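## Task

The rack front holds twelve drive blanks in three rows of four. Press each blank that protrudes fully home so it seats and latches, but leave the bottom-row blank at the far right (viewed facing the rack) untouched. The rack is free-standing: tipping it beyond a slight amount fails, and it must finish in its original place.

## Robot and tools

ROBOT. Two arms, left_arm and right_arm, each with a two-finger gripper and a wrist camera. Bases in the scene frame: left_arm at (-0.003, +0.354, 0) m, right_arm at (-0.004, -0.263, 0) m, both facing +x. A fixed camera cam_low looks from behind the arms; wrist views are cam_left_wrist and cam_right_wrist (all 672x504).

FRAME. Scene frame: origin on the table top midway between the nominal bases, +x out over the table, +y toward left_arm, +z up. Image left/right is not the same as arm names. Gripper fingers point along the gripper's own +z and open along its y. end_effector_position is the point between the pads, about 1 cm behind the tips; reported poses can be off by a few cm, more at long reach.

ROW FORMAT (shared by execute_actions and move). One row is 14 numbers, each in [-1, 1]: dx, dy, dz, rx, ry, rz, opening for left_arm, then the same seven for right_arm. Both arms always appear. dx..rz are an offset, not a pose: displacement along scene axes and a rotation vector (rx, ry, rz together) about the gripper point, counted from that arm's Hand target at the start of the action or move. Scale: 1.0 = 0.6 m of travel or 180 degrees of turn (so 0.05 = 3 cm). Sending the same offset twice moves twice. All zeros for an arm re-requests its current Hand target. Opening is absolute: +1 fully open (0.093 m), -1 closed; resend the current opening to leave a gripper unchanged, since 0 is a half-open command.

execute_actions(actions, cameras): actions is a list of actions; each action is up to 15 rows, one per 1/30 s step, the last row held to fill 15 steps. Every row in an action counts from the action's start pose. An empty list returns state and all camera images. cameras picks images by name, ["all"] or [].

move(target, speed, blend, opening_speed, grip_force, blocking, cameras): straight-line path from the Hand target to the offset in target (one row, or a list of up to 15 rows all counted from the same starting Hand targets). speed is m/s, 0.002 to 2.9, default 0.25 (rotation up to twice that in rad/s); blend in m rounds corners in a list; grip_force is newtons per pad, 10 to 50. Moves are capped at 10 s, do not avoid obstacles or the other arm, and the gripper lags and strays more when fast. Keep paths away from an arm's own base. Result adds a move: line such as done, off_target, moving, held or fault, plus limits (paced = pose clipped, held = steps withheld).

wait(seconds 0 to 10): lets time pass with commands held. stop: brakes a running move. zoom_image(camera, region [x0,y0,x1,y1] pixels, max 504x504) enlarges part of the newest image of that camera. read_manual gives only licence text. finished_scene(scene) ends the scene irreversibly; scene 1 is practice.

RESULTS. Per arm: end_effector_position (m), end_effector_quat_wxyz, Hand target (the last commanded pose after clipping; next offsets start here), grip_measured (+1 open, -1 closed; pads meet near -0.94), Joint positions (last entry is finger opening in m), Joint torques, and Joint velocities (may say within noise). Tool commands lists current commands. A gripper often rests short of its Hand target; if so, command the remaining gap. Rotations are clipped to 40 degrees from the present orientation per step. Check position and tilt after each move and correct drift. MOTOR HOT appears at 75 °C; 90 °C folds that arm away for the rest of the scene.

STRATEGY AND CAUTIONS. Locate the rack and each blank with cam_low and zooms. Close the gripper and approach a protruding blank face-on, pressing along the rack's inward direction at slow speed (around 0.02-0.05 m/s), targeting only a little beyond the seated position; a target far past contact pushes harder. Because the rack is loose, push near mid-height and centred, use short presses, and back off by commanding the target back past the gripper once a blank latches, so the arm stops pressing. Watch the rack in images for shifting or tilt; it must not tip beyond a slight amount and should stay where it began. Never press the excluded blank. Avoid hitting the rack or table hard, letting the arms or wrist cameras touch each other, straining camera cables, stalls against unreachable poses (heat), and anything falling off the table. Idle thinking time lets the scene run, so keep replies brief.

Each tool is called after "Call:" by a JSON object that holds its "method" and its "body", one argument or row to a line.

## Session

Call:
{"method": "execute_actions", "body": {
  "actions": []
}}

Scene clock: 0.00 s.
left_arm: end_effector_position=(+0.3816, +0.3489, +0.0695) grip_measured=+1.000 end_effector_quat_wxyz=(+0.545, -0.014, +0.828, +0.130) | right_arm: end_effector_position=(+0.3795, -0.2436, +0.0757) grip_measured=+1.000 end_effector_quat_wxyz=(+0.549, -0.039, +0.834, +0.042)
Joint positions: left_arm=[-0.194 1.637 0.376 0.844 -0.404 0.044 0.093] | right_arm=[-0.025 1.558 0.363 0.787 -0.11 -0.017 0.093]
Joint velocities: within noise
Joint torques (N m): no reading
Heat: left arm: 27 °C; right arm: 29 °C.
Hand target: left_arm +0.3828, +0.3486, +0.0717; +0.547, -0.014, +0.827, +0.129 | right_arm +0.3839, -0.2435, +0.0854; +0.561, -0.039, +0.826, +0.041
Tool commands: left_gripper/opening=+1.0 right_gripper/opening=+1.0
camera_calibration:
cam_left_wrist: T_world_to_cam=[[0.193905, -0.961533, -0.194566, 0.276814], [-0.745746, -0.0156144, -0.666047, 0.372749], [0.637388, 0.274246, -0.720087, -0.20448], [0, 0, 0, 1]] pos_world=[0.354634, 0.328064, 0.154884]
cam_right_wrist: T_world_to_cam=[[0.119501, -0.992834, 0.00100977, -0.289542], [-0.733219, -0.0889383, -0.674152, 0.347573], [0.66941, 0.0798213, -0.738592, -0.0947217], [0, 0, 0, 1]] pos_world=[0.352855, -0.248994, 0.164648]

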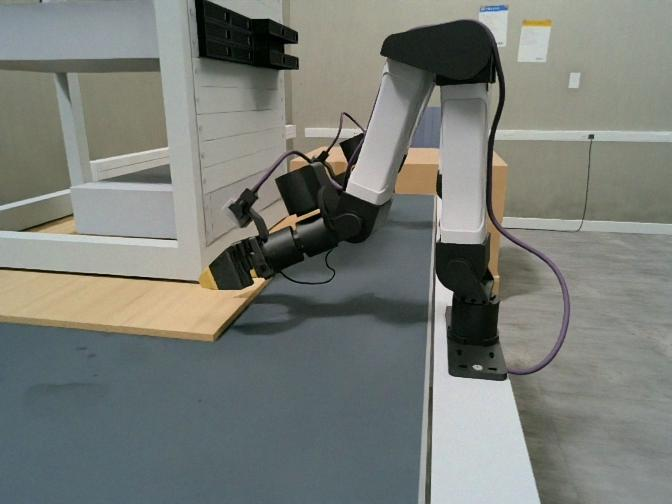

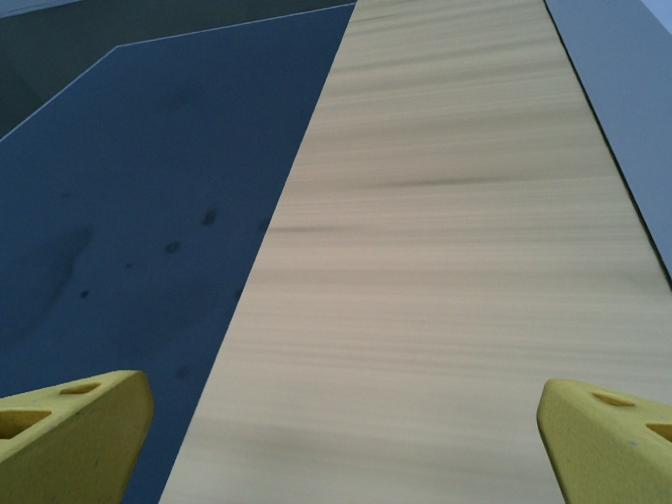

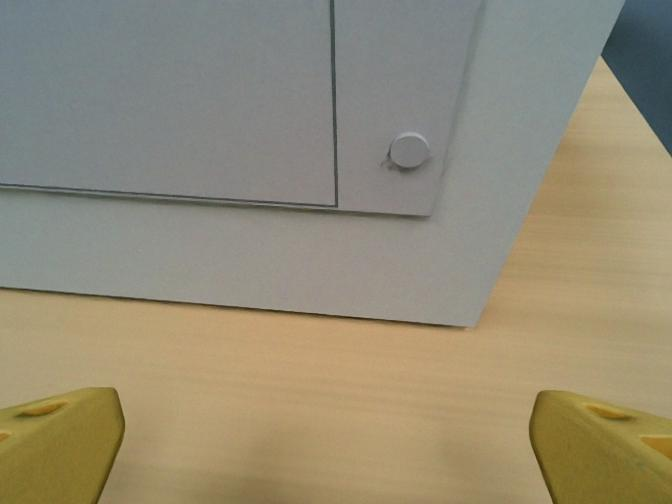

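Call:
{"method": "zoom_image", "body": {
  "camera": "cam_low",
  "region": [150, 0, 330, 130]
}}

Scaled by 2.800 from the camera's 672x504 image, which has a finer 960x720 frame.

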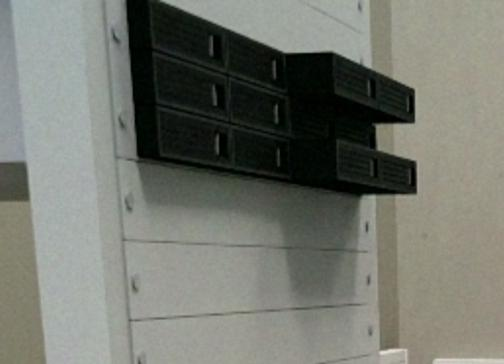

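Call:
{"method": "move", "body": {
  "target": [
    [0,0,0,0,0,0,1,-0.14,0.05,0.2,0,-0.06,-0.018,-1],
    [0,0,0,0,0,0,1,-0.14,0.2,0.6,-0.001,-0.12,-0.036,-1]
  ],
  "blend": [0.04,0],
  "cameras": ["all"]
}}

Scene clock: 21.17 s.
left_arm: end_effector_position=(+0.3816, +0.3489, +0.0695) grip_measured=+1.000 end_effector_quat_wxyz=(+0.545, -0.014, +0.828, +0.130) | right_arm: end_effector_position=(+0.3016, -0.1225, +0.4305) grip_measured=-0.987 end_effector_quat_wxyz=(+0.699, -0.009, +0.715, -0.004)
Joint positions: left_arm=[-0.194 1.637 0.376 0.844 -0.404 0.044 0.093] | right_arm=[0.765 1.048 1.192 -0.177 0.787 0.005 0]
Joint torques (N m): left_arm=[-0.08 -6.09 5.44 1.76 -0.13 -0.06] | right_arm=[0.59 -1.78 9.62 2.21 0.13 -0.03]
Heat: left arm: 31 °C; right arm: 32 °C.
Hand target: left_arm +0.3828, +0.3486, +0.0717; +0.547, -0.014, +0.827, +0.129 | right_arm +0.2998, -0.1236, +0.4456; +0.707, -0.001, +0.707, +0.001
Off the commanded pose: left_arm 0.002 m, 0 deg | right_arm 0.015 m, 2 deg.
move: off_target (right_arm)
camera_calibration:
cam_left_wrist: T_world_to_cam=[[0.193905, -0.961533, -0.194566, 0.276814], [-0.745746, -0.0156144, -0.666047, 0.372749], [0.637388, 0.274246, -0.720087, -0.20448], [0, 0, 0, 1]] pos_world=[0.354634, 0.328064, 0.154884]
cam_right_wrist: T_world_to_cam=[[0.00431308, -0.998855, 0.0476474, -0.146409], [-0.433121, -0.0448126, -0.900221, 0.552622], [0.901326, -0.0167544, -0.432818, -0.00360063], [0, 0, 0, 1]] pos_world=[0.243229, -0.121537, 0.5029]

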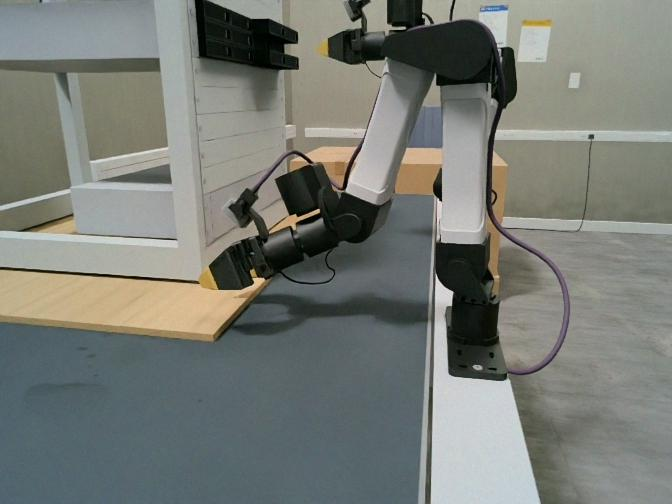

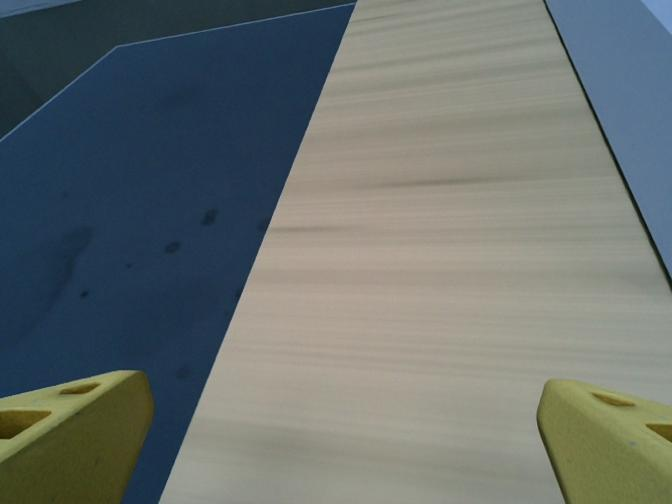

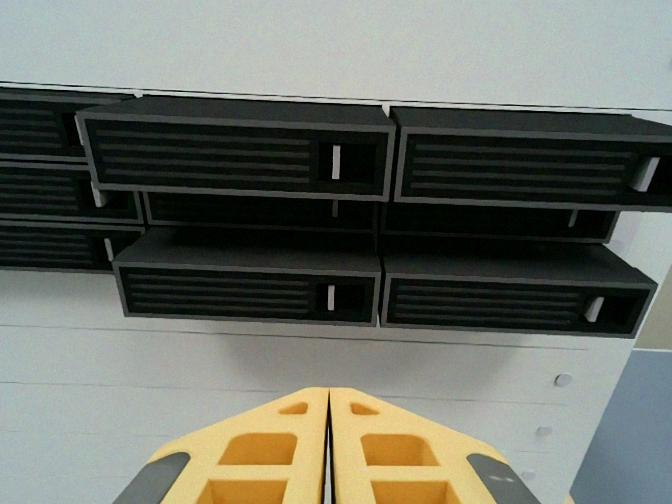

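Call:
{"method": "move", "body": {
  "target": [0,0,0,0,0,0,1,0.06,0.065,0.062,-0.008,-0.01,0.005,-1],
  "speed": 0.12,
  "cameras": ["all"]
}}

Call:
{"method": "zoom_image", "body": {
  "camera": "cam_low",
  "region": [150, 0, 330, 130]
}}

Scene clock: 31.80 s.
left_arm: end_effector_position=(+0.3816, +0.3489, +0.0695) grip_measured=+1.000 end_effector_quat_wxyz=(+0.545, -0.014, +0.828, +0.130) | right_arm: end_effector_position=(+0.3374, -0.0863, +0.4631) grip_measured=-0.987 end_effector_quat_wxyz=(+0.704, -0.022, +0.709, -0.019)
Joint positions: left_arm=[-0.194 1.637 0.376 0.844 -0.404 0.044 0.093] | right_arm=[0.765 1.268 1.434 -0.176 0.788 -0.051 0]
Joint torques (N m): left_arm=[-0.08 -6.09 5.39 1.77 -0.13 -0.06] | right_arm=[0.42 -3.29 9.81 2.38 -0.12 -0.05]
Heat: left arm: 33 °C; right arm: 35 °C.
Hand target: left_arm +0.3828, +0.3486, +0.0717; +0.547, -0.014, +0.827, +0.129 | right_arm +0.3358, -0.0846, +0.4828; +0.718, -0.015, +0.696, -0.003
Off the commanded pose: left_arm 0.002 m, 0 deg | right_arm 0.020 m, 3 deg.
move: off_target (right_arm)
camera_calibration:
cam_left_wrist: T_world_to_cam=[[0.193905, -0.961533, -0.194566, 0.276814], [-0.745746, -0.0156144, -0.666047, 0.372749], [0.637388, 0.274246, -0.720087, -0.20448], [0, 0, 0, 1]] pos_world=[0.354634, 0.328064, 0.154884]
cam_right_wrist: T_world_to_cam=[[0.00295648, -0.996154, 0.0875718, -0.129822], [-0.418838, -0.0807544, -0.904463, 0.593078], [0.908056, -0.0340043, -0.417465, -0.0319733], [0, 0, 0, 1]] pos_world=[0.277821, -0.0825164, 0.534438]

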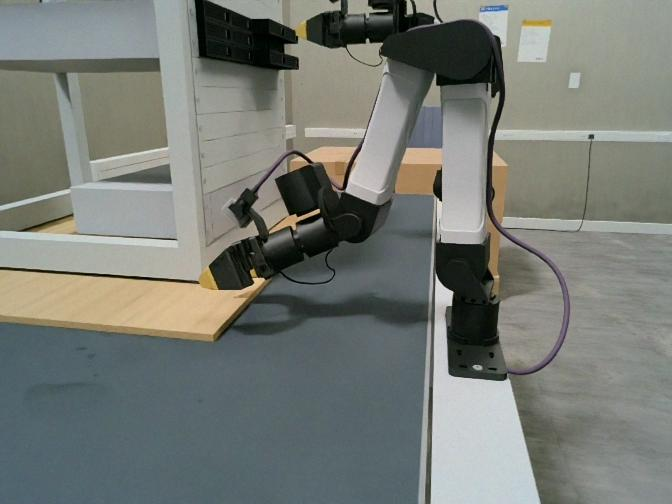

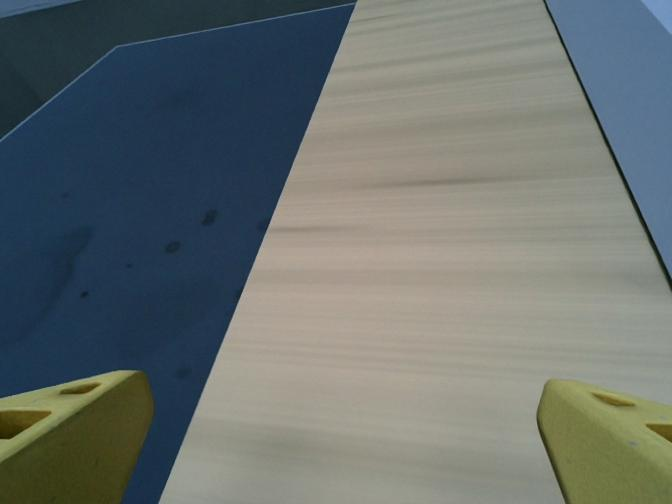

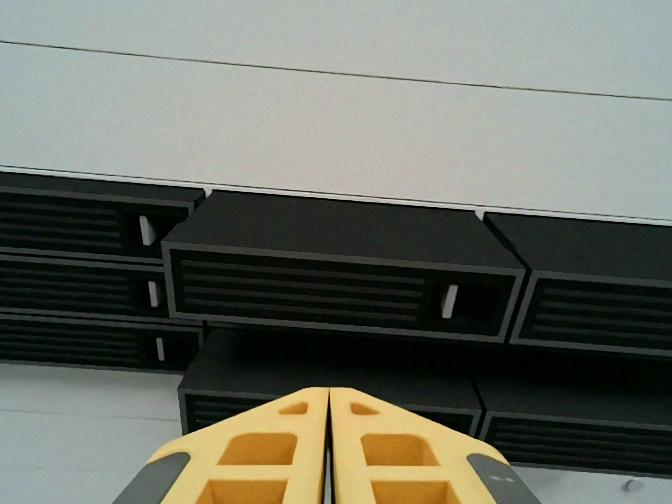

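Scaled by 2.800 from the camera's 672x504 image, which has a finer 960x720 frame.

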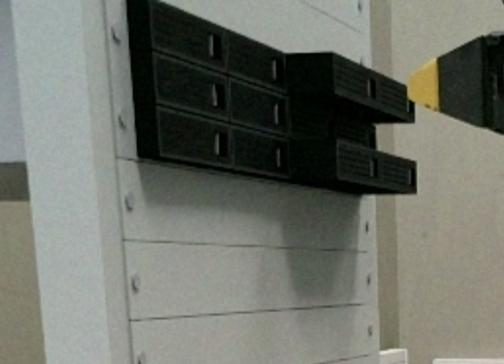

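Call:
{"method": "move", "body": {
  "target": [0,0,0,0,0,0,1,0.08,-0.008,0.008,0,-0.008,0.014,-1],
  "speed": 0.05,
  "cameras": ["cam_low","cam_right_wrist"]
}}

Call:
{"method": "zoom_image", "body": {
  "camera": "cam_low",
  "region": [150, 0, 330, 130]
}}

Scene clock: 40.97 s.
left_arm: end_effector_position=(+0.3816, +0.3489, +0.0695) grip_measured=+1.000 end_effector_quat_wxyz=(+0.545, -0.014, +0.828, +0.130) | right_arm: end_effector_position=(+0.3832, -0.0889, +0.4648) grip_measured=-0.987 end_effector_quat_wxyz=(+0.708, -0.040, +0.705, +0.000)
Joint positions: left_arm=[-0.194 1.637 0.376 0.844 -0.404 0.044 0.093] | right_arm=[0.616 1.363 1.497 -0.13 0.589 -0.059 0]
Joint torques (N m): left_arm=[-0.05 -6.08 5.44 1.76 -0.13 -0.05] | right_arm=[-0.36 -4.03 10.03 2.59 -0.15 -0.02]
Heat: left arm: 33 °C; right arm: 37 °C.
Hand target: left_arm +0.3828, +0.3486, +0.0717; +0.547, -0.014, +0.827, +0.129 | right_arm +0.3838, -0.0895, +0.4876; +0.727, -0.030, +0.686, +0.013
Off the commanded pose: left_arm 0.002 m, 0 deg | right_arm 0.023 m, 4 deg.
move: off_target (right_arm)
camera_calibration:
cam_right_wrist: T_world_to_cam=[[0.052533, -0.994833, 0.0868755, -0.151166], [-0.404786, -0.100742, -0.908845, 0.6084], [0.912901, 0.0125783, -0.407987, -0.0750583], [0, 0, 0, 1]] pos_world=[0.322734, -0.0881496, 0.535451]
Images, in order (width x height): cam_low 672x504, cam_right_wrist 672x504.

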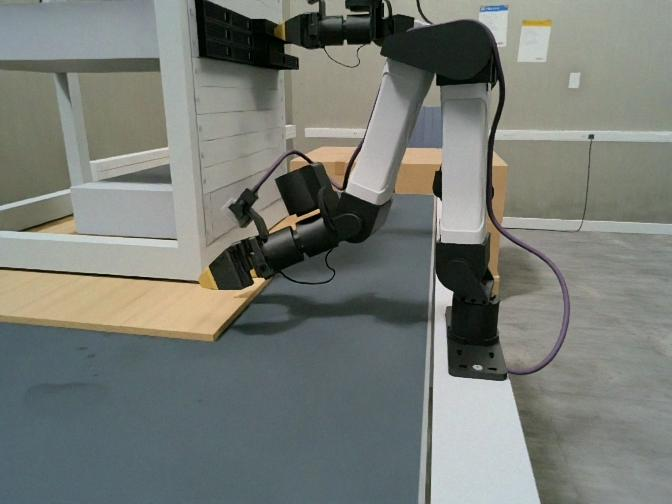

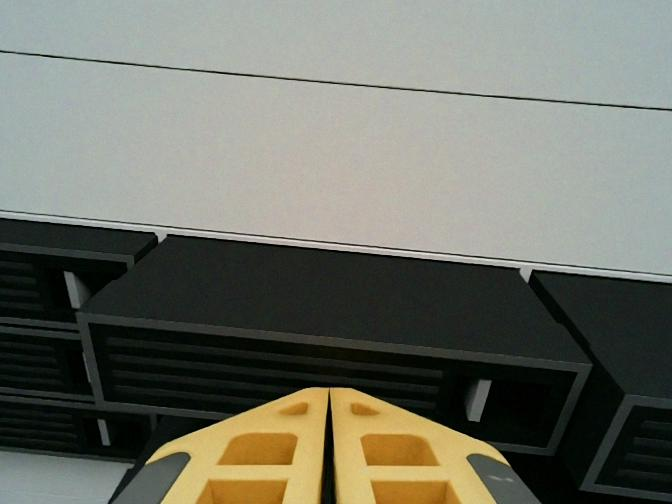

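Scaled by 2.800 from the camera's 672x504 image, which has a finer 960x720 frame.

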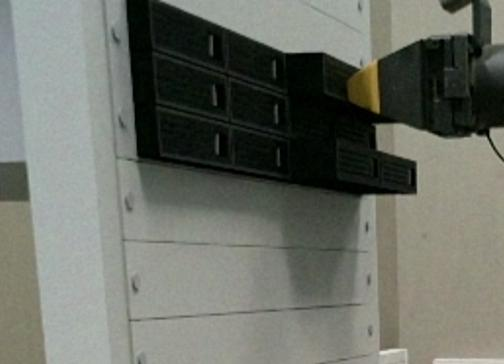

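Call:
{"method": "move", "body": {
  "target": [0,0,0,0,0,0,1,0.04,0,0,0,0,0,-1],
  "speed": 0.04,
  "cameras": ["cam_low","cam_right_wrist"]
}}

Call:
{"method": "zoom_image", "body": {
  "camera": "cam_low",
  "region": [150, 0, 330, 130]
}}

Scene clock: 44.33 s.
left_arm: end_effector_position=(+0.3816, +0.3489, +0.0695) grip_measured=+1.000 end_effector_quat_wxyz=(+0.545, -0.014, +0.828, +0.130) | right_arm: end_effector_position=(+0.4061, -0.0889, +0.4655) grip_measured=-0.987 end_effector_quat_wxyz=(+0.708, -0.039, +0.705, -0.001)
Joint positions: left_arm=[-0.194 1.637 0.376 0.844 -0.404 0.044 0.093] | right_arm=[0.57 1.432 1.555 -0.119 0.543 -0.059 0]
Joint torques (N m): left_arm=[-0.09 -6.08 5.44 1.76 -0.13 -0.06] | right_arm=[-0.55 -4.37 10.13 2.6 -0.2 0.02]
Heat: left arm: 34 °C; right arm: 38 °C.
Hand target: left_arm +0.3828, +0.3486, +0.0717; +0.547, -0.014, +0.827, +0.129 | right_arm +0.4079, -0.0894, +0.4875; +0.727, -0.030, +0.686, +0.013
Off the commanded pose: left_arm 0.002 m, 0 deg | right_arm 0.022 m, 4 deg.
move: off_target (right_arm)
camera_calibration:
cam_right_wrist: T_world_to_cam=[[0.0513683, -0.994914, 0.0866462, -0.151922], [-0.404257, -0.10005, -0.909157, 0.618443], [0.913202, 0.0116744, -0.407341, -0.0961666], [0, 0, 0, 1]] pos_world=[0.345633, -0.0881512, 0.536252]
Images, in order (width x height): cam_low 672x504, cam_right_wrist 672x504.

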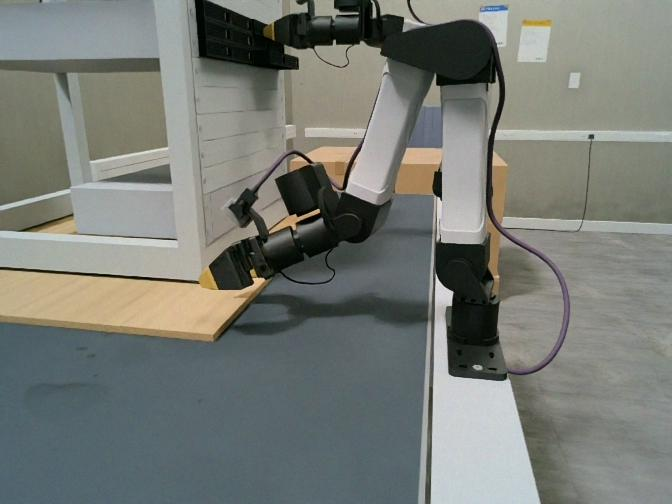

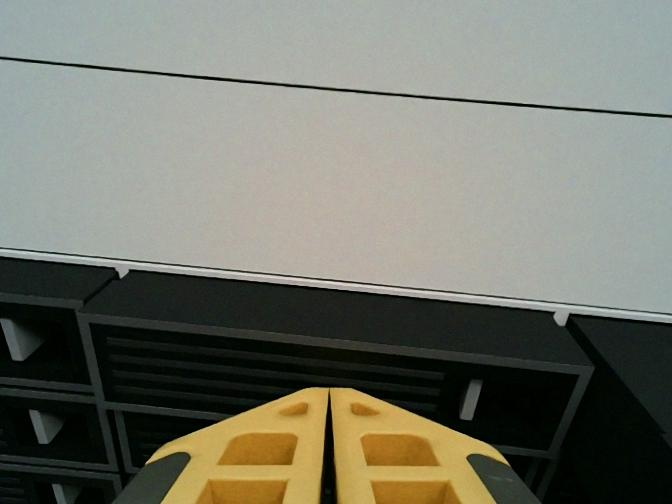

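Scaled by 2.800 from the camera's 672x504 image, which has a finer 960x720 frame.

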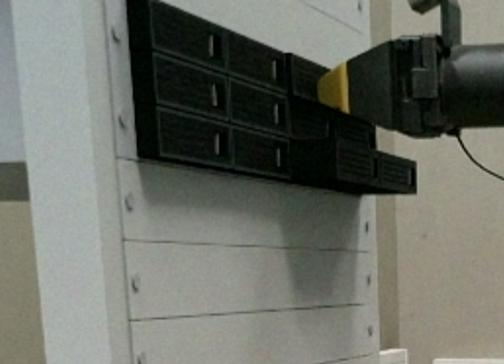

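Call:
{"method": "move", "body": {
  "target": [0,0,0,0,0,0,1,0.03,0,0,0,0,0,-1],
  "speed": 0.03,
  "cameras": ["cam_low","cam_right_wrist"]
}}

Call:
{"method": "zoom_image", "body": {
  "camera": "cam_low",
  "region": [150, 0, 330, 130]
}}

Scene clock: 47.80 s.
left_arm: end_effector_position=(+0.3816, +0.3489, +0.0695) grip_measured=+1.000 end_effector_quat_wxyz=(+0.545, -0.014, +0.828, +0.130) | right_arm: end_effector_position=(+0.4119, -0.0889, +0.4663) grip_measured=-0.987 end_effector_quat_wxyz=(+0.703, -0.045, +0.710, -0.002)
Joint positions: left_arm=[-0.194 1.637 0.376 0.844 -0.404 0.044 0.093] | right_arm=[0.556 1.454 1.594 -0.152 0.525 -0.059 0]
Joint torques (N m): left_arm=[-0.08 -6.09 5.45 1.76 -0.13 -0.05] | right_arm=[-2.09 -2.39 10.35 3.09 -0.37 0.04]
Heat: left arm: 34 °C; right arm: 38 °C.
Hand target: left_arm +0.3828, +0.3486, +0.0717; +0.547, -0.014, +0.827, +0.129 | right_arm +0.4259, -0.0894, +0.4874; +0.727, -0.030, +0.686, +0.013
Off the commanded pose: left_arm 0.002 m, 0 deg | right_arm 0.025 m, 5 deg.
move: off_target (right_arm)
camera_calibration:
cam_right_wrist: T_world_to_cam=[[0.0572519, -0.993779, 0.0955238, -0.158754], [-0.416972, -0.110738, -0.902148, 0.622492], [0.907115, 0.0118189, -0.420718, -0.0924826], [0, 0, 0, 1]] pos_world=[0.352543, -0.0877398, 0.537836]
Images, in order (width x height): cam_low 672x504, cam_right_wrist 672x504.

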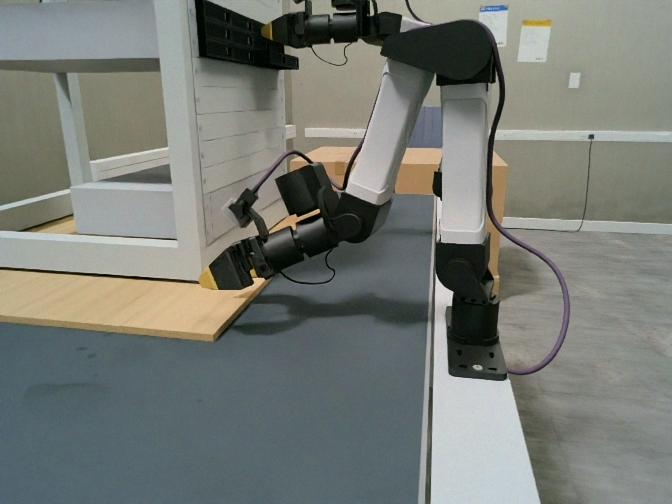

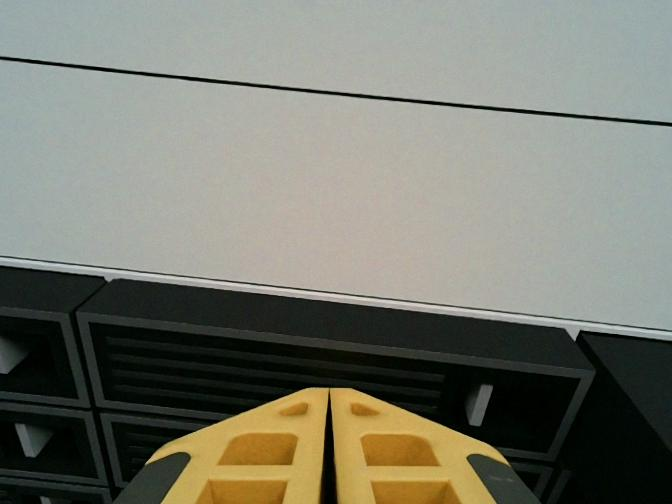

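Scaled by 2.800 from the camera's 672x504 image, which has a finer 960x720 frame.

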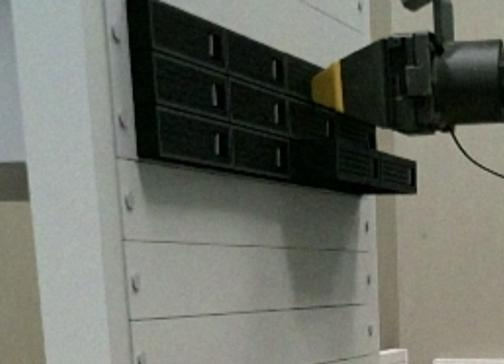

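Call:
{"method": "move", "body": {
  "target": [0,0,0,0,0,0,1,0.025,0,0,0,0,0,-1],
  "speed": 0.03,
  "cameras": ["cam_low","cam_right_wrist"]
}}

Call:
{"method": "zoom_image", "body": {
  "camera": "cam_low",
  "region": [150, 0, 330, 130]
}}

Scene clock: 50.53 s.
left_arm: end_effector_position=(+0.3816, +0.3489, +0.0695) grip_measured=+1.000 end_effector_quat_wxyz=(+0.545, -0.014, +0.828, +0.130) | right_arm: end_effector_position=(+0.4130, -0.0890, +0.4663) grip_measured=-0.987 end_effector_quat_wxyz=(+0.695, -0.053, +0.717, -0.003)
Joint positions: left_arm=[-0.194 1.637 0.376 0.844 -0.404 0.044 0.093] | right_arm=[0.549 1.464 1.627 -0.203 0.507 -0.059 0]
Joint torques (N m): left_arm=[-0.12 -6.08 5.42 1.76 -0.13 -0.06] | right_arm=[-3.55 -0.32 10.03 3.63 -0.43 0.05]
Heat: left arm: 34 °C; right arm: 38 °C.
Hand target: left_arm +0.3828, +0.3486, +0.0717; +0.547, -0.014, +0.827, +0.129 | right_arm +0.4409, -0.0895, +0.4875; +0.727, -0.030, +0.686, +0.013
Off the commanded pose: left_arm 0.002 m, 0 deg | right_arm 0.035 m, 6 deg.
move: off_target (right_arm)
camera_calibration:
cam_right_wrist: T_world_to_cam=[[0.0701134, -0.991668, 0.108069, -0.169969], [-0.435655, -0.127898, -0.890981, 0.624003], [0.897379, 0.0153889, -0.440992, -0.0796668], [0, 0, 0, 1]] pos_world=[0.355258, -0.087518, 0.539211]
Images, in order (width x height): cam_low 672x504, cam_right_wrist 672x504.

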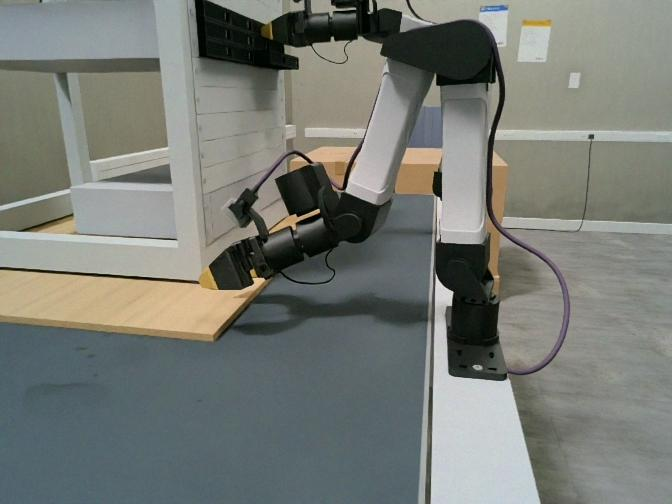

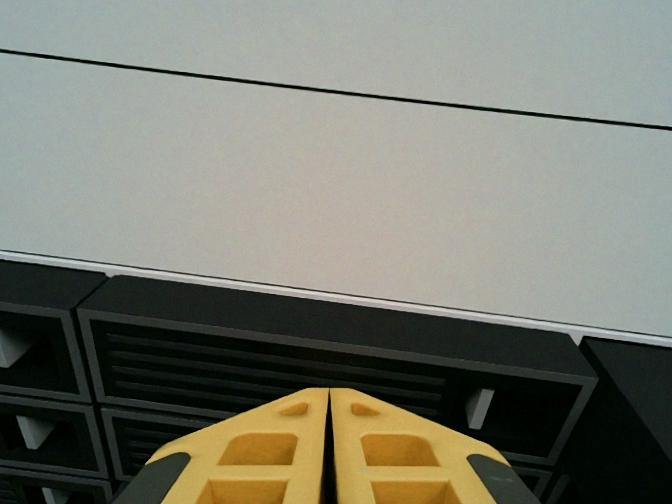

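Scaled by 2.800 from the camera's 672x504 image, which has a finer 960x720 frame.

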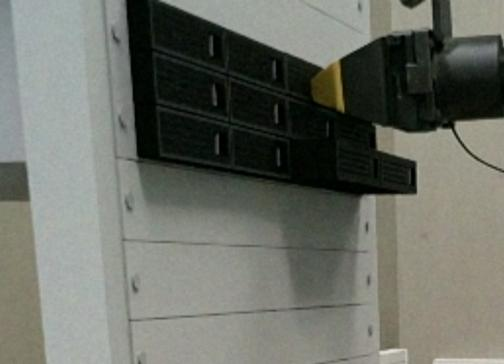

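Call:
{"method": "move", "body": {
  "target": [0,0,0,0,0,0,1,-0.2,0,0,0,0,0,-1],
  "speed": 0.12,
  "cameras": ["cam_low","cam_right_wrist"]
}}

Call:
{"method": "zoom_image", "body": {
  "camera": "cam_low",
  "region": [200, 0, 310, 80]
}}

Scene clock: 55.10 s.
left_arm: end_effector_position=(+0.3816, +0.3489, +0.0695) grip_measured=+1.000 end_effector_quat_wxyz=(+0.545, -0.014, +0.828, +0.130) | right_arm: end_effector_position=(+0.3245, -0.0864, +0.4858) grip_measured=-0.987 end_effector_quat_wxyz=(+0.724, -0.033, +0.689, +0.014)
Joint positions: left_arm=[-0.194 1.637 0.376 0.844 -0.404 0.044 0.093] | right_arm=[0.771 1.225 1.441 -0.152 0.731 -0.072 0]
Joint torques (N m): left_arm=[-0.08 -6.08 5.42 1.76 -0.12 -0.05] | right_arm=[0.5 -4.41 5.22 2.25 0.04 -0.06]
Heat: left arm: 34 °C; right arm: 38 °C.
Hand target: left_arm +0.3828, +0.3486, +0.0717; +0.547, -0.014, +0.827, +0.129 | right_arm +0.3208, -0.0894, +0.4875; +0.727, -0.030, +0.686, +0.013
Off the commanded pose: left_arm 0.002 m, 0 deg | right_arm 0.005 m, 1 deg.
move: done
camera_calibration:
cam_right_wrist: T_world_to_cam=[[0.0613184, -0.99643, 0.058025, -0.136486], [-0.36425, -0.0764644, -0.928157, 0.602436], [0.92928, 0.0357775, -0.367638, -0.0358424], [0, 0, 0, 1]] pos_world=[0.261114, -0.0886518, 0.553897]
Images, in order (width x height): cam_low 672x504, cam_right_wrist 672x504.

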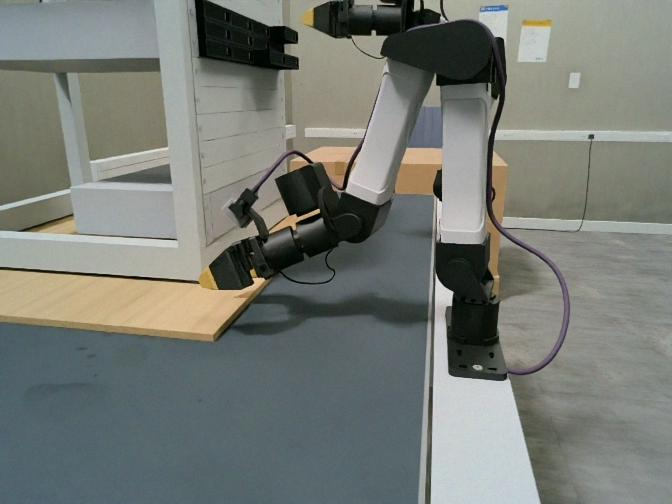

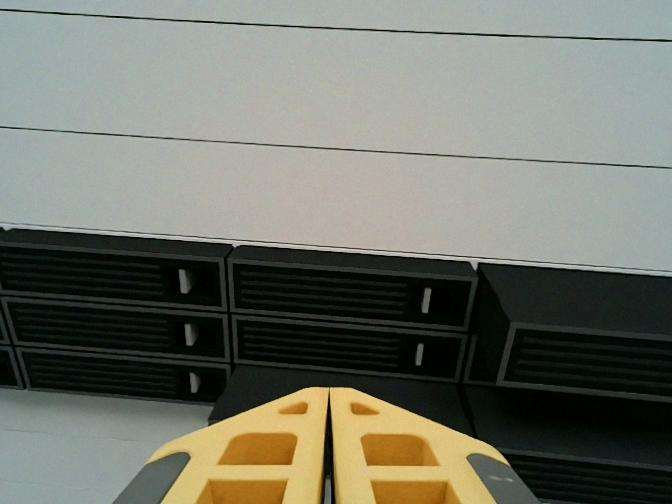

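Scaled by 4.582 from the camera's 672x504 image, which has a finer 960x720 frame.

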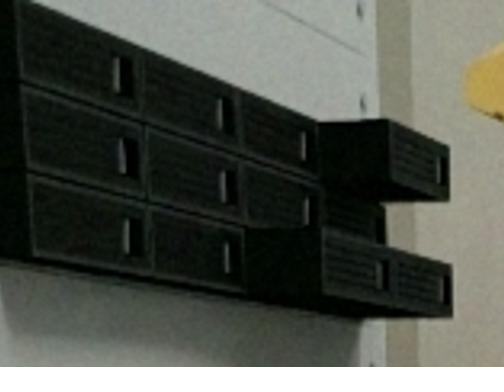

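Call:
{"method": "move", "body": {
  "target": [0,0,0,0,0,0,1,0.025,-0.187,-0.025,0.0,0.015,-0.008,-1],
  "speed": 0.12,
  "cameras": ["cam_low","cam_right_wrist"]
}}

Call:
{"method": "zoom_image", "body": {
  "camera": "cam_low",
  "region": [200, 0, 310, 80]
}}

Scene clock: 59.93 s.
left_arm: end_effector_position=(+0.3816, +0.3489, +0.0695) grip_measured=+1.000 end_effector_quat_wxyz=(+0.545, -0.014, +0.828, +0.130) | right_arm: end_effector_position=(+0.3384, -0.2007, +0.4732) grip_measured=-0.987 end_effector_quat_wxyz=(+0.709, -0.024, +0.705, -0.003)
Joint positions: left_arm=[-0.194 1.637 0.376 0.844 -0.404 0.044 0.093] | right_arm=[0.29 1.064 1.354 -0.283 0.288 -0.04 0]
Joint torques (N m): left_arm=[-0.1 -6.11 5.42 1.76 -0.13 -0.05] | right_arm=[-0.35 -3.04 5.08 2.39 -0.14 0.17]
Heat: left arm: 35 °C; right arm: 37 °C.
Hand target: left_arm +0.3828, +0.3486, +0.0717; +0.547, -0.014, +0.827, +0.129 | right_arm +0.3359, -0.2016, +0.4723; +0.710, -0.021, +0.703, +0.004
Off the commanded pose: left_arm 0.002 m, 0 deg | right_arm 0.003 m, 1 deg.
move: done
camera_calibration:
cam_right_wrist: T_world_to_cam=[[0.0266377, -0.997338, 0.0678702, -0.24357], [-0.405348, -0.0728385, -0.911256, 0.593596], [0.913774, -0.00323736, -0.40621, -0.033731], [0, 0, 0, 1]] pos_world=[0.277924, -0.199794, 0.543747]
Images, in order (width x height): cam_low 672x504, cam_right_wrist 672x504.

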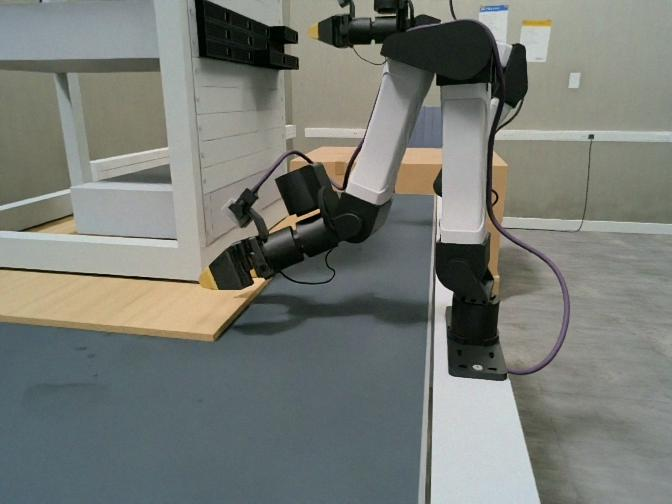

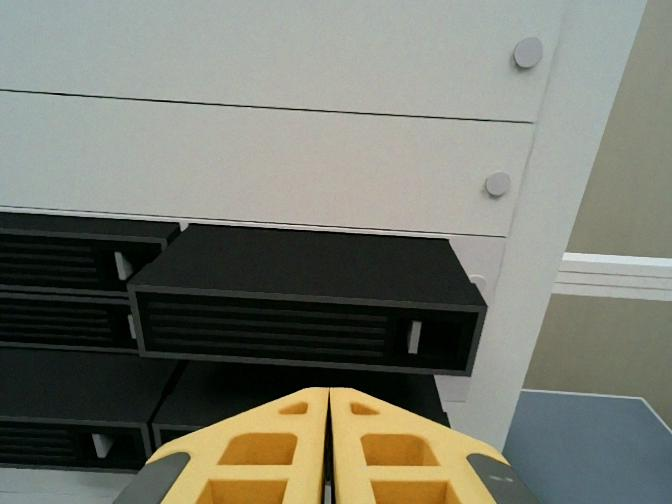

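Scaled by 4.582 from the camera's 672x504 image, which has a finer 960x720 frame.

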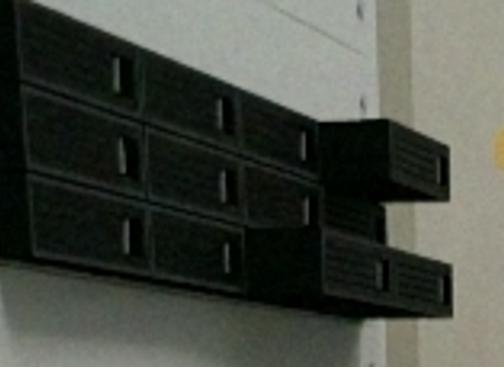

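Call:
{"method": "move", "body": {
  "target": [
    [0,0,0,0,0,0,1,0.05,0.004,-0.008,0,0,0,-1],
    [0,0,0,0,0,0,1,0.165,0.004,-0.008,0,0,0,-1]
  ],
  "speed": [0.1,0.04],
  "blend": [0.005,0],
  "cameras": ["cam_low","cam_right_wrist"]
}}

Call:
{"method": "zoom_image", "body": {
  "camera": "cam_low",
  "region": [200, 0, 310, 80]
}}

Scene clock: 66.07 s.
left_arm: end_effector_position=(+0.3816, +0.3489, +0.0695) grip_measured=+1.000 end_effector_quat_wxyz=(+0.545, -0.014, +0.828, +0.130) | right_arm: end_effector_position=(+0.4125, -0.1986, +0.4401) grip_measured=-0.987 end_effector_quat_wxyz=(+0.672, -0.033, +0.739, -0.004)
Joint positions: left_arm=[-0.194 1.637 0.376 0.844 -0.404 0.044 0.093] | right_arm=[0.201 1.298 1.447 -0.246 0.189 -0.032 0]
Joint torques (N m): left_arm=[-0.12 -6.06 5.42 1.75 -0.13 -0.06] | right_arm=[-1.29 0.32 10.33 3.72 -0.16 0.05]
Heat: left arm: 35 °C; right arm: 38 °C.
Hand target: left_arm +0.3828, +0.3486, +0.0717; +0.547, -0.014, +0.827, +0.129 | right_arm +0.4348, -0.1993, +0.4677; +0.711, -0.021, +0.703, +0.004
Off the commanded pose: left_arm 0.002 m, 0 deg | right_arm 0.035 m, 6 deg.
move: off_target (right_arm)
camera_calibration:
cam_right_wrist: T_world_to_cam=[[0.0436714, -0.995857, 0.0797622, -0.253142], [-0.494216, -0.09092, -0.864572, 0.60617], [0.868242, -0.00166262, -0.496139, -0.0561388], [0, 0, 0, 1]] pos_world=[0.359376, -0.197074, 0.516416]
Images, in order (width x height): cam_low 672x504, cam_right_wrist 672x504.

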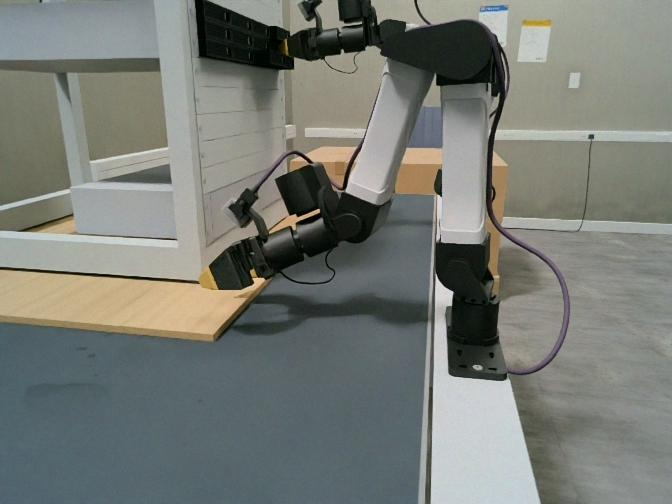

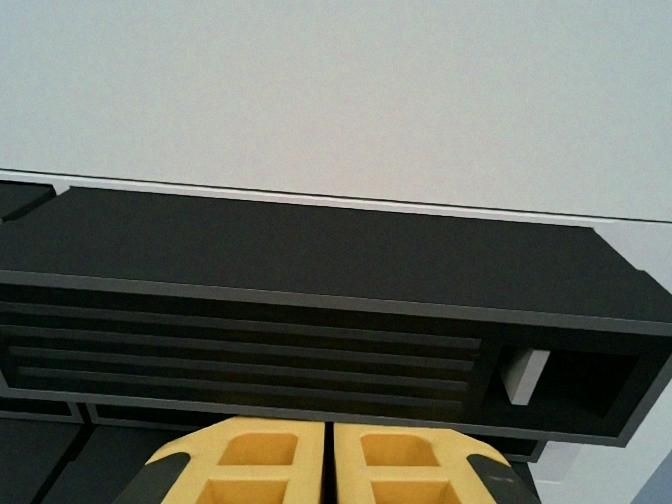

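Scaled by 4.582 from the camera's 672x504 image, which has a finer 960x720 frame.

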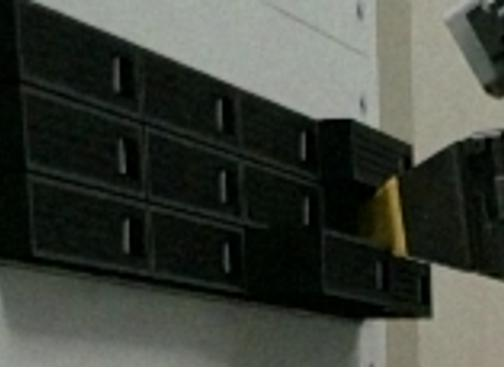

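Call:
{"method": "move", "body": {
  "target": [0,0,0,0,0,0,1,-0.17,0.0,-0.05,0,0.02,0,-1],
  "speed": 0.08,
  "cameras": ["cam_low","cam_right_wrist"]
}}

Call:
{"method": "zoom_image", "body": {
  "camera": "cam_low",
  "region": [200, 0, 310, 80]
}}

Scene clock: 72.47 s.
left_arm: end_effector_position=(+0.3816, +0.3489, +0.0695) grip_measured=+1.000 end_effector_quat_wxyz=(+0.545, -0.014, +0.828, +0.130) | right_arm: end_effector_position=(+0.3344, -0.1992, +0.4404) grip_measured=-0.987 end_effector_quat_wxyz=(+0.689, -0.027, +0.725, +0.002)
Joint positions: left_arm=[-0.194 1.637 0.376 0.844 -0.404 0.044 0.093] | right_arm=[0.295 1.019 1.251 -0.286 0.282 -0.019 0]
Joint torques (N m): left_arm=[-0.12 -6.11 5.44 1.76 -0.13 -0.06] | right_arm=[0.64 -2.58 5.18 2.45 0.12 0.17]
Heat: left arm: 35 °C; right arm: 40 °C.
Hand target: left_arm +0.3828, +0.3486, +0.0717; +0.547, -0.014, +0.827, +0.129 | right_arm +0.3328, -0.1992, +0.4377; +0.688, -0.021, +0.725, +0.005
Off the commanded pose: left_arm 0.002 m, 0 deg | right_arm 0.003 m, 1 deg.
move: done
camera_calibration:
cam_right_wrist: T_world_to_cam=[[0.0406794, -0.997137, 0.0637449, -0.242618], [-0.456393, -0.0752967, -0.886587, 0.568034], [0.888848, 0.00697309, -0.458149, -0.0100589], [0, 0, 0, 1]] pos_world=[0.278057, -0.199082, 0.514469]
Images, in order (width x height): cam_low 672x504, cam_right_wrist 672x504.

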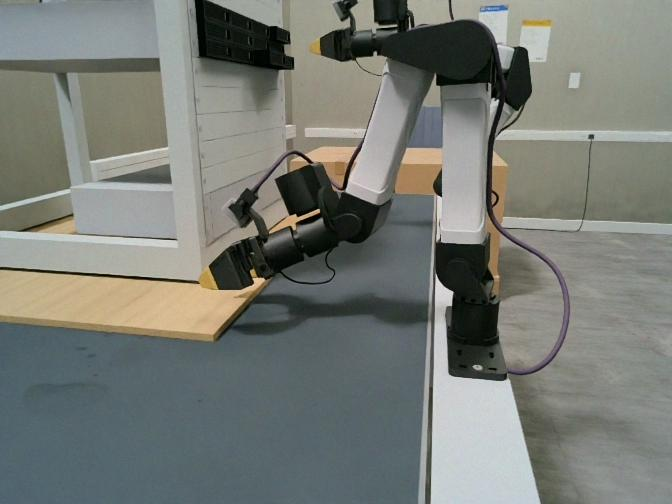

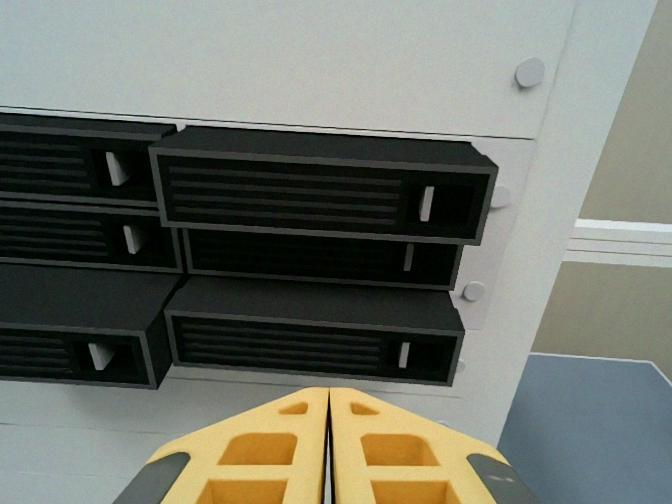

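Scaled by 4.582 from the camera's 672x504 image, which has a finer 960x720 frame.

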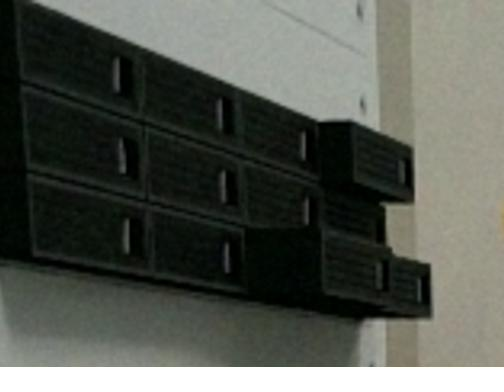

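Call:
{"method": "move", "body": {
  "target": [0,0,0,0,0,0,1,0.02,0.0,0.06,0,-0.03,0,-1],
  "speed": 0.1,
  "cameras": ["cam_low","cam_right_wrist"]
}}

Scene clock: 76.70 s.
left_arm: end_effector_position=(+0.3816, +0.3489, +0.0695) grip_measured=+1.000 end_effector_quat_wxyz=(+0.545, -0.014, +0.828, +0.130) | right_arm: end_effector_position=(+0.3448, -0.1985, +0.4504) grip_measured=-0.987 end_effector_quat_wxyz=(+0.701, -0.024, +0.713, +0.000)
Joint positions: left_arm=[-0.194 1.637 0.376 0.844 -0.404 0.044 0.093] | right_arm=[0.288 1.056 1.274 -0.237 0.282 -0.029 0]
Joint torques (N m): left_arm=[-0.08 -6.09 5.41 1.76 -0.13 -0.06] | right_arm=[-0.35 -1.5 9.83 2.71 -0.11 -0.06]
Heat: left arm: 35 °C; right arm: 40 °C.
Hand target: left_arm +0.3828, +0.3486, +0.0717; +0.547, -0.014, +0.827, +0.129 | right_arm +0.3448, -0.1992, +0.4737; +0.722, -0.021, +0.692, +0.004
Off the commanded pose: left_arm 0.002 m, 0 deg | right_arm 0.023 m, 3 deg.
move: off_target (right_arm)
camera_calibration:
cam_right_wrist: T_world_to_cam=[[0.0315617, -0.997438, 0.06419, -0.240052], [-0.426799, -0.0715219, -0.901514, 0.578973], [0.903796, 0.00105707, -0.427963, -0.0346938], [0, 0, 0, 1]] pos_world=[0.286038, -0.197992, 0.522514]
Images, in order (width x height): cam_low 672x504, cam_right_wrist 672x504.

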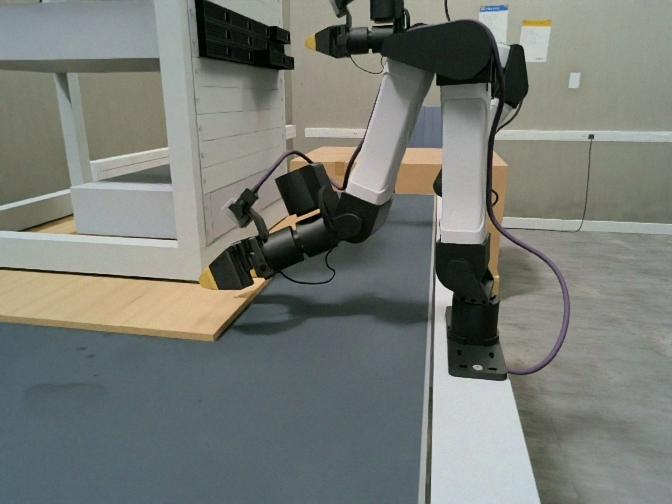

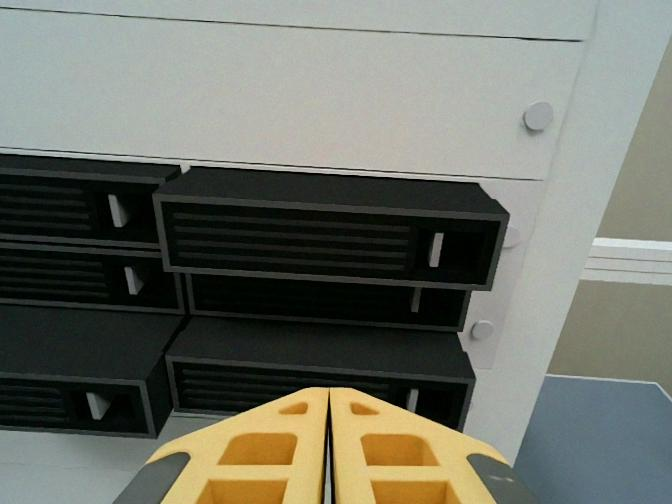

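Call:
{"method": "move", "body": {
  "target": [0,0,0,0,0,0,1,0.0,0.0,0.032,0,-0.01,0,-1],
  "speed": 0.1,
  "cameras": ["cam_right_wrist"]
}}

Scene clock: 79.13 s.
left_arm: end_effector_position=(+0.3816, +0.3489, +0.0695) grip_measured=+1.000 end_effector_quat_wxyz=(+0.545, -0.014, +0.828, +0.130) | right_arm: end_effector_position=(+0.3464, -0.1977, +0.4711) grip_measured=-0.987 end_effector_quat_wxyz=(+0.714, -0.024, +0.700, +0.000)
Joint positions: left_arm=[-0.194 1.637 0.376 0.844 -0.404 0.044 0.093] | right_arm=[0.288 1.083 1.338 -0.237 0.281 -0.039 0]
Joint torques (N m): left_arm=[-0.09 -6.09 5.41 1.77 -0.13 -0.06] | right_arm=[-0.39 -1.76 9.61 2.62 -0.12 -0.07]
Heat: left arm: 35 °C; right arm: 40 °C.
Hand target: left_arm +0.3828, +0.3486, +0.0717; +0.547, -0.014, +0.827, +0.129 | right_arm +0.3448, -0.1992, +0.4930; +0.732, -0.022, +0.681, +0.004
Off the commanded pose: left_arm 0.002 m, 0 deg | right_arm 0.022 m, 3 deg.
move: off_target (right_arm)
camera_calibration:
cam_right_wrist: T_world_to_cam=[[0.0308265, -0.997505, 0.0635031, -0.240046], [-0.393692, -0.0705148, -0.916534, 0.594231], [0.918725, 0.00325289, -0.394884, -0.0476476], [0, 0, 0, 1]] pos_world=[0.285119, -0.19739, 0.541061]
Images, in order (width x height): cam_right_wrist 672x504.

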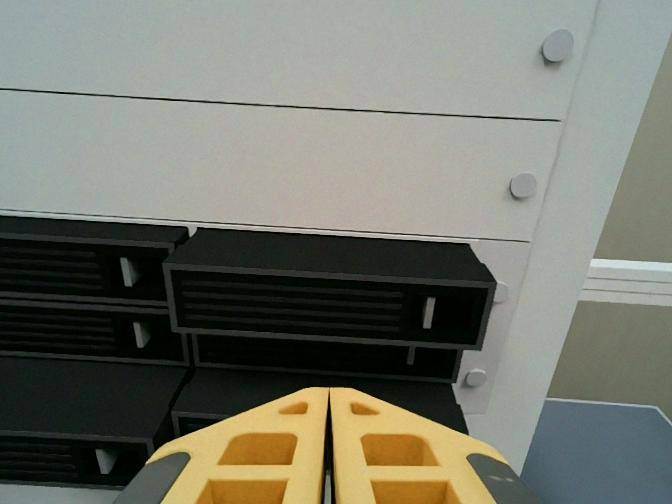

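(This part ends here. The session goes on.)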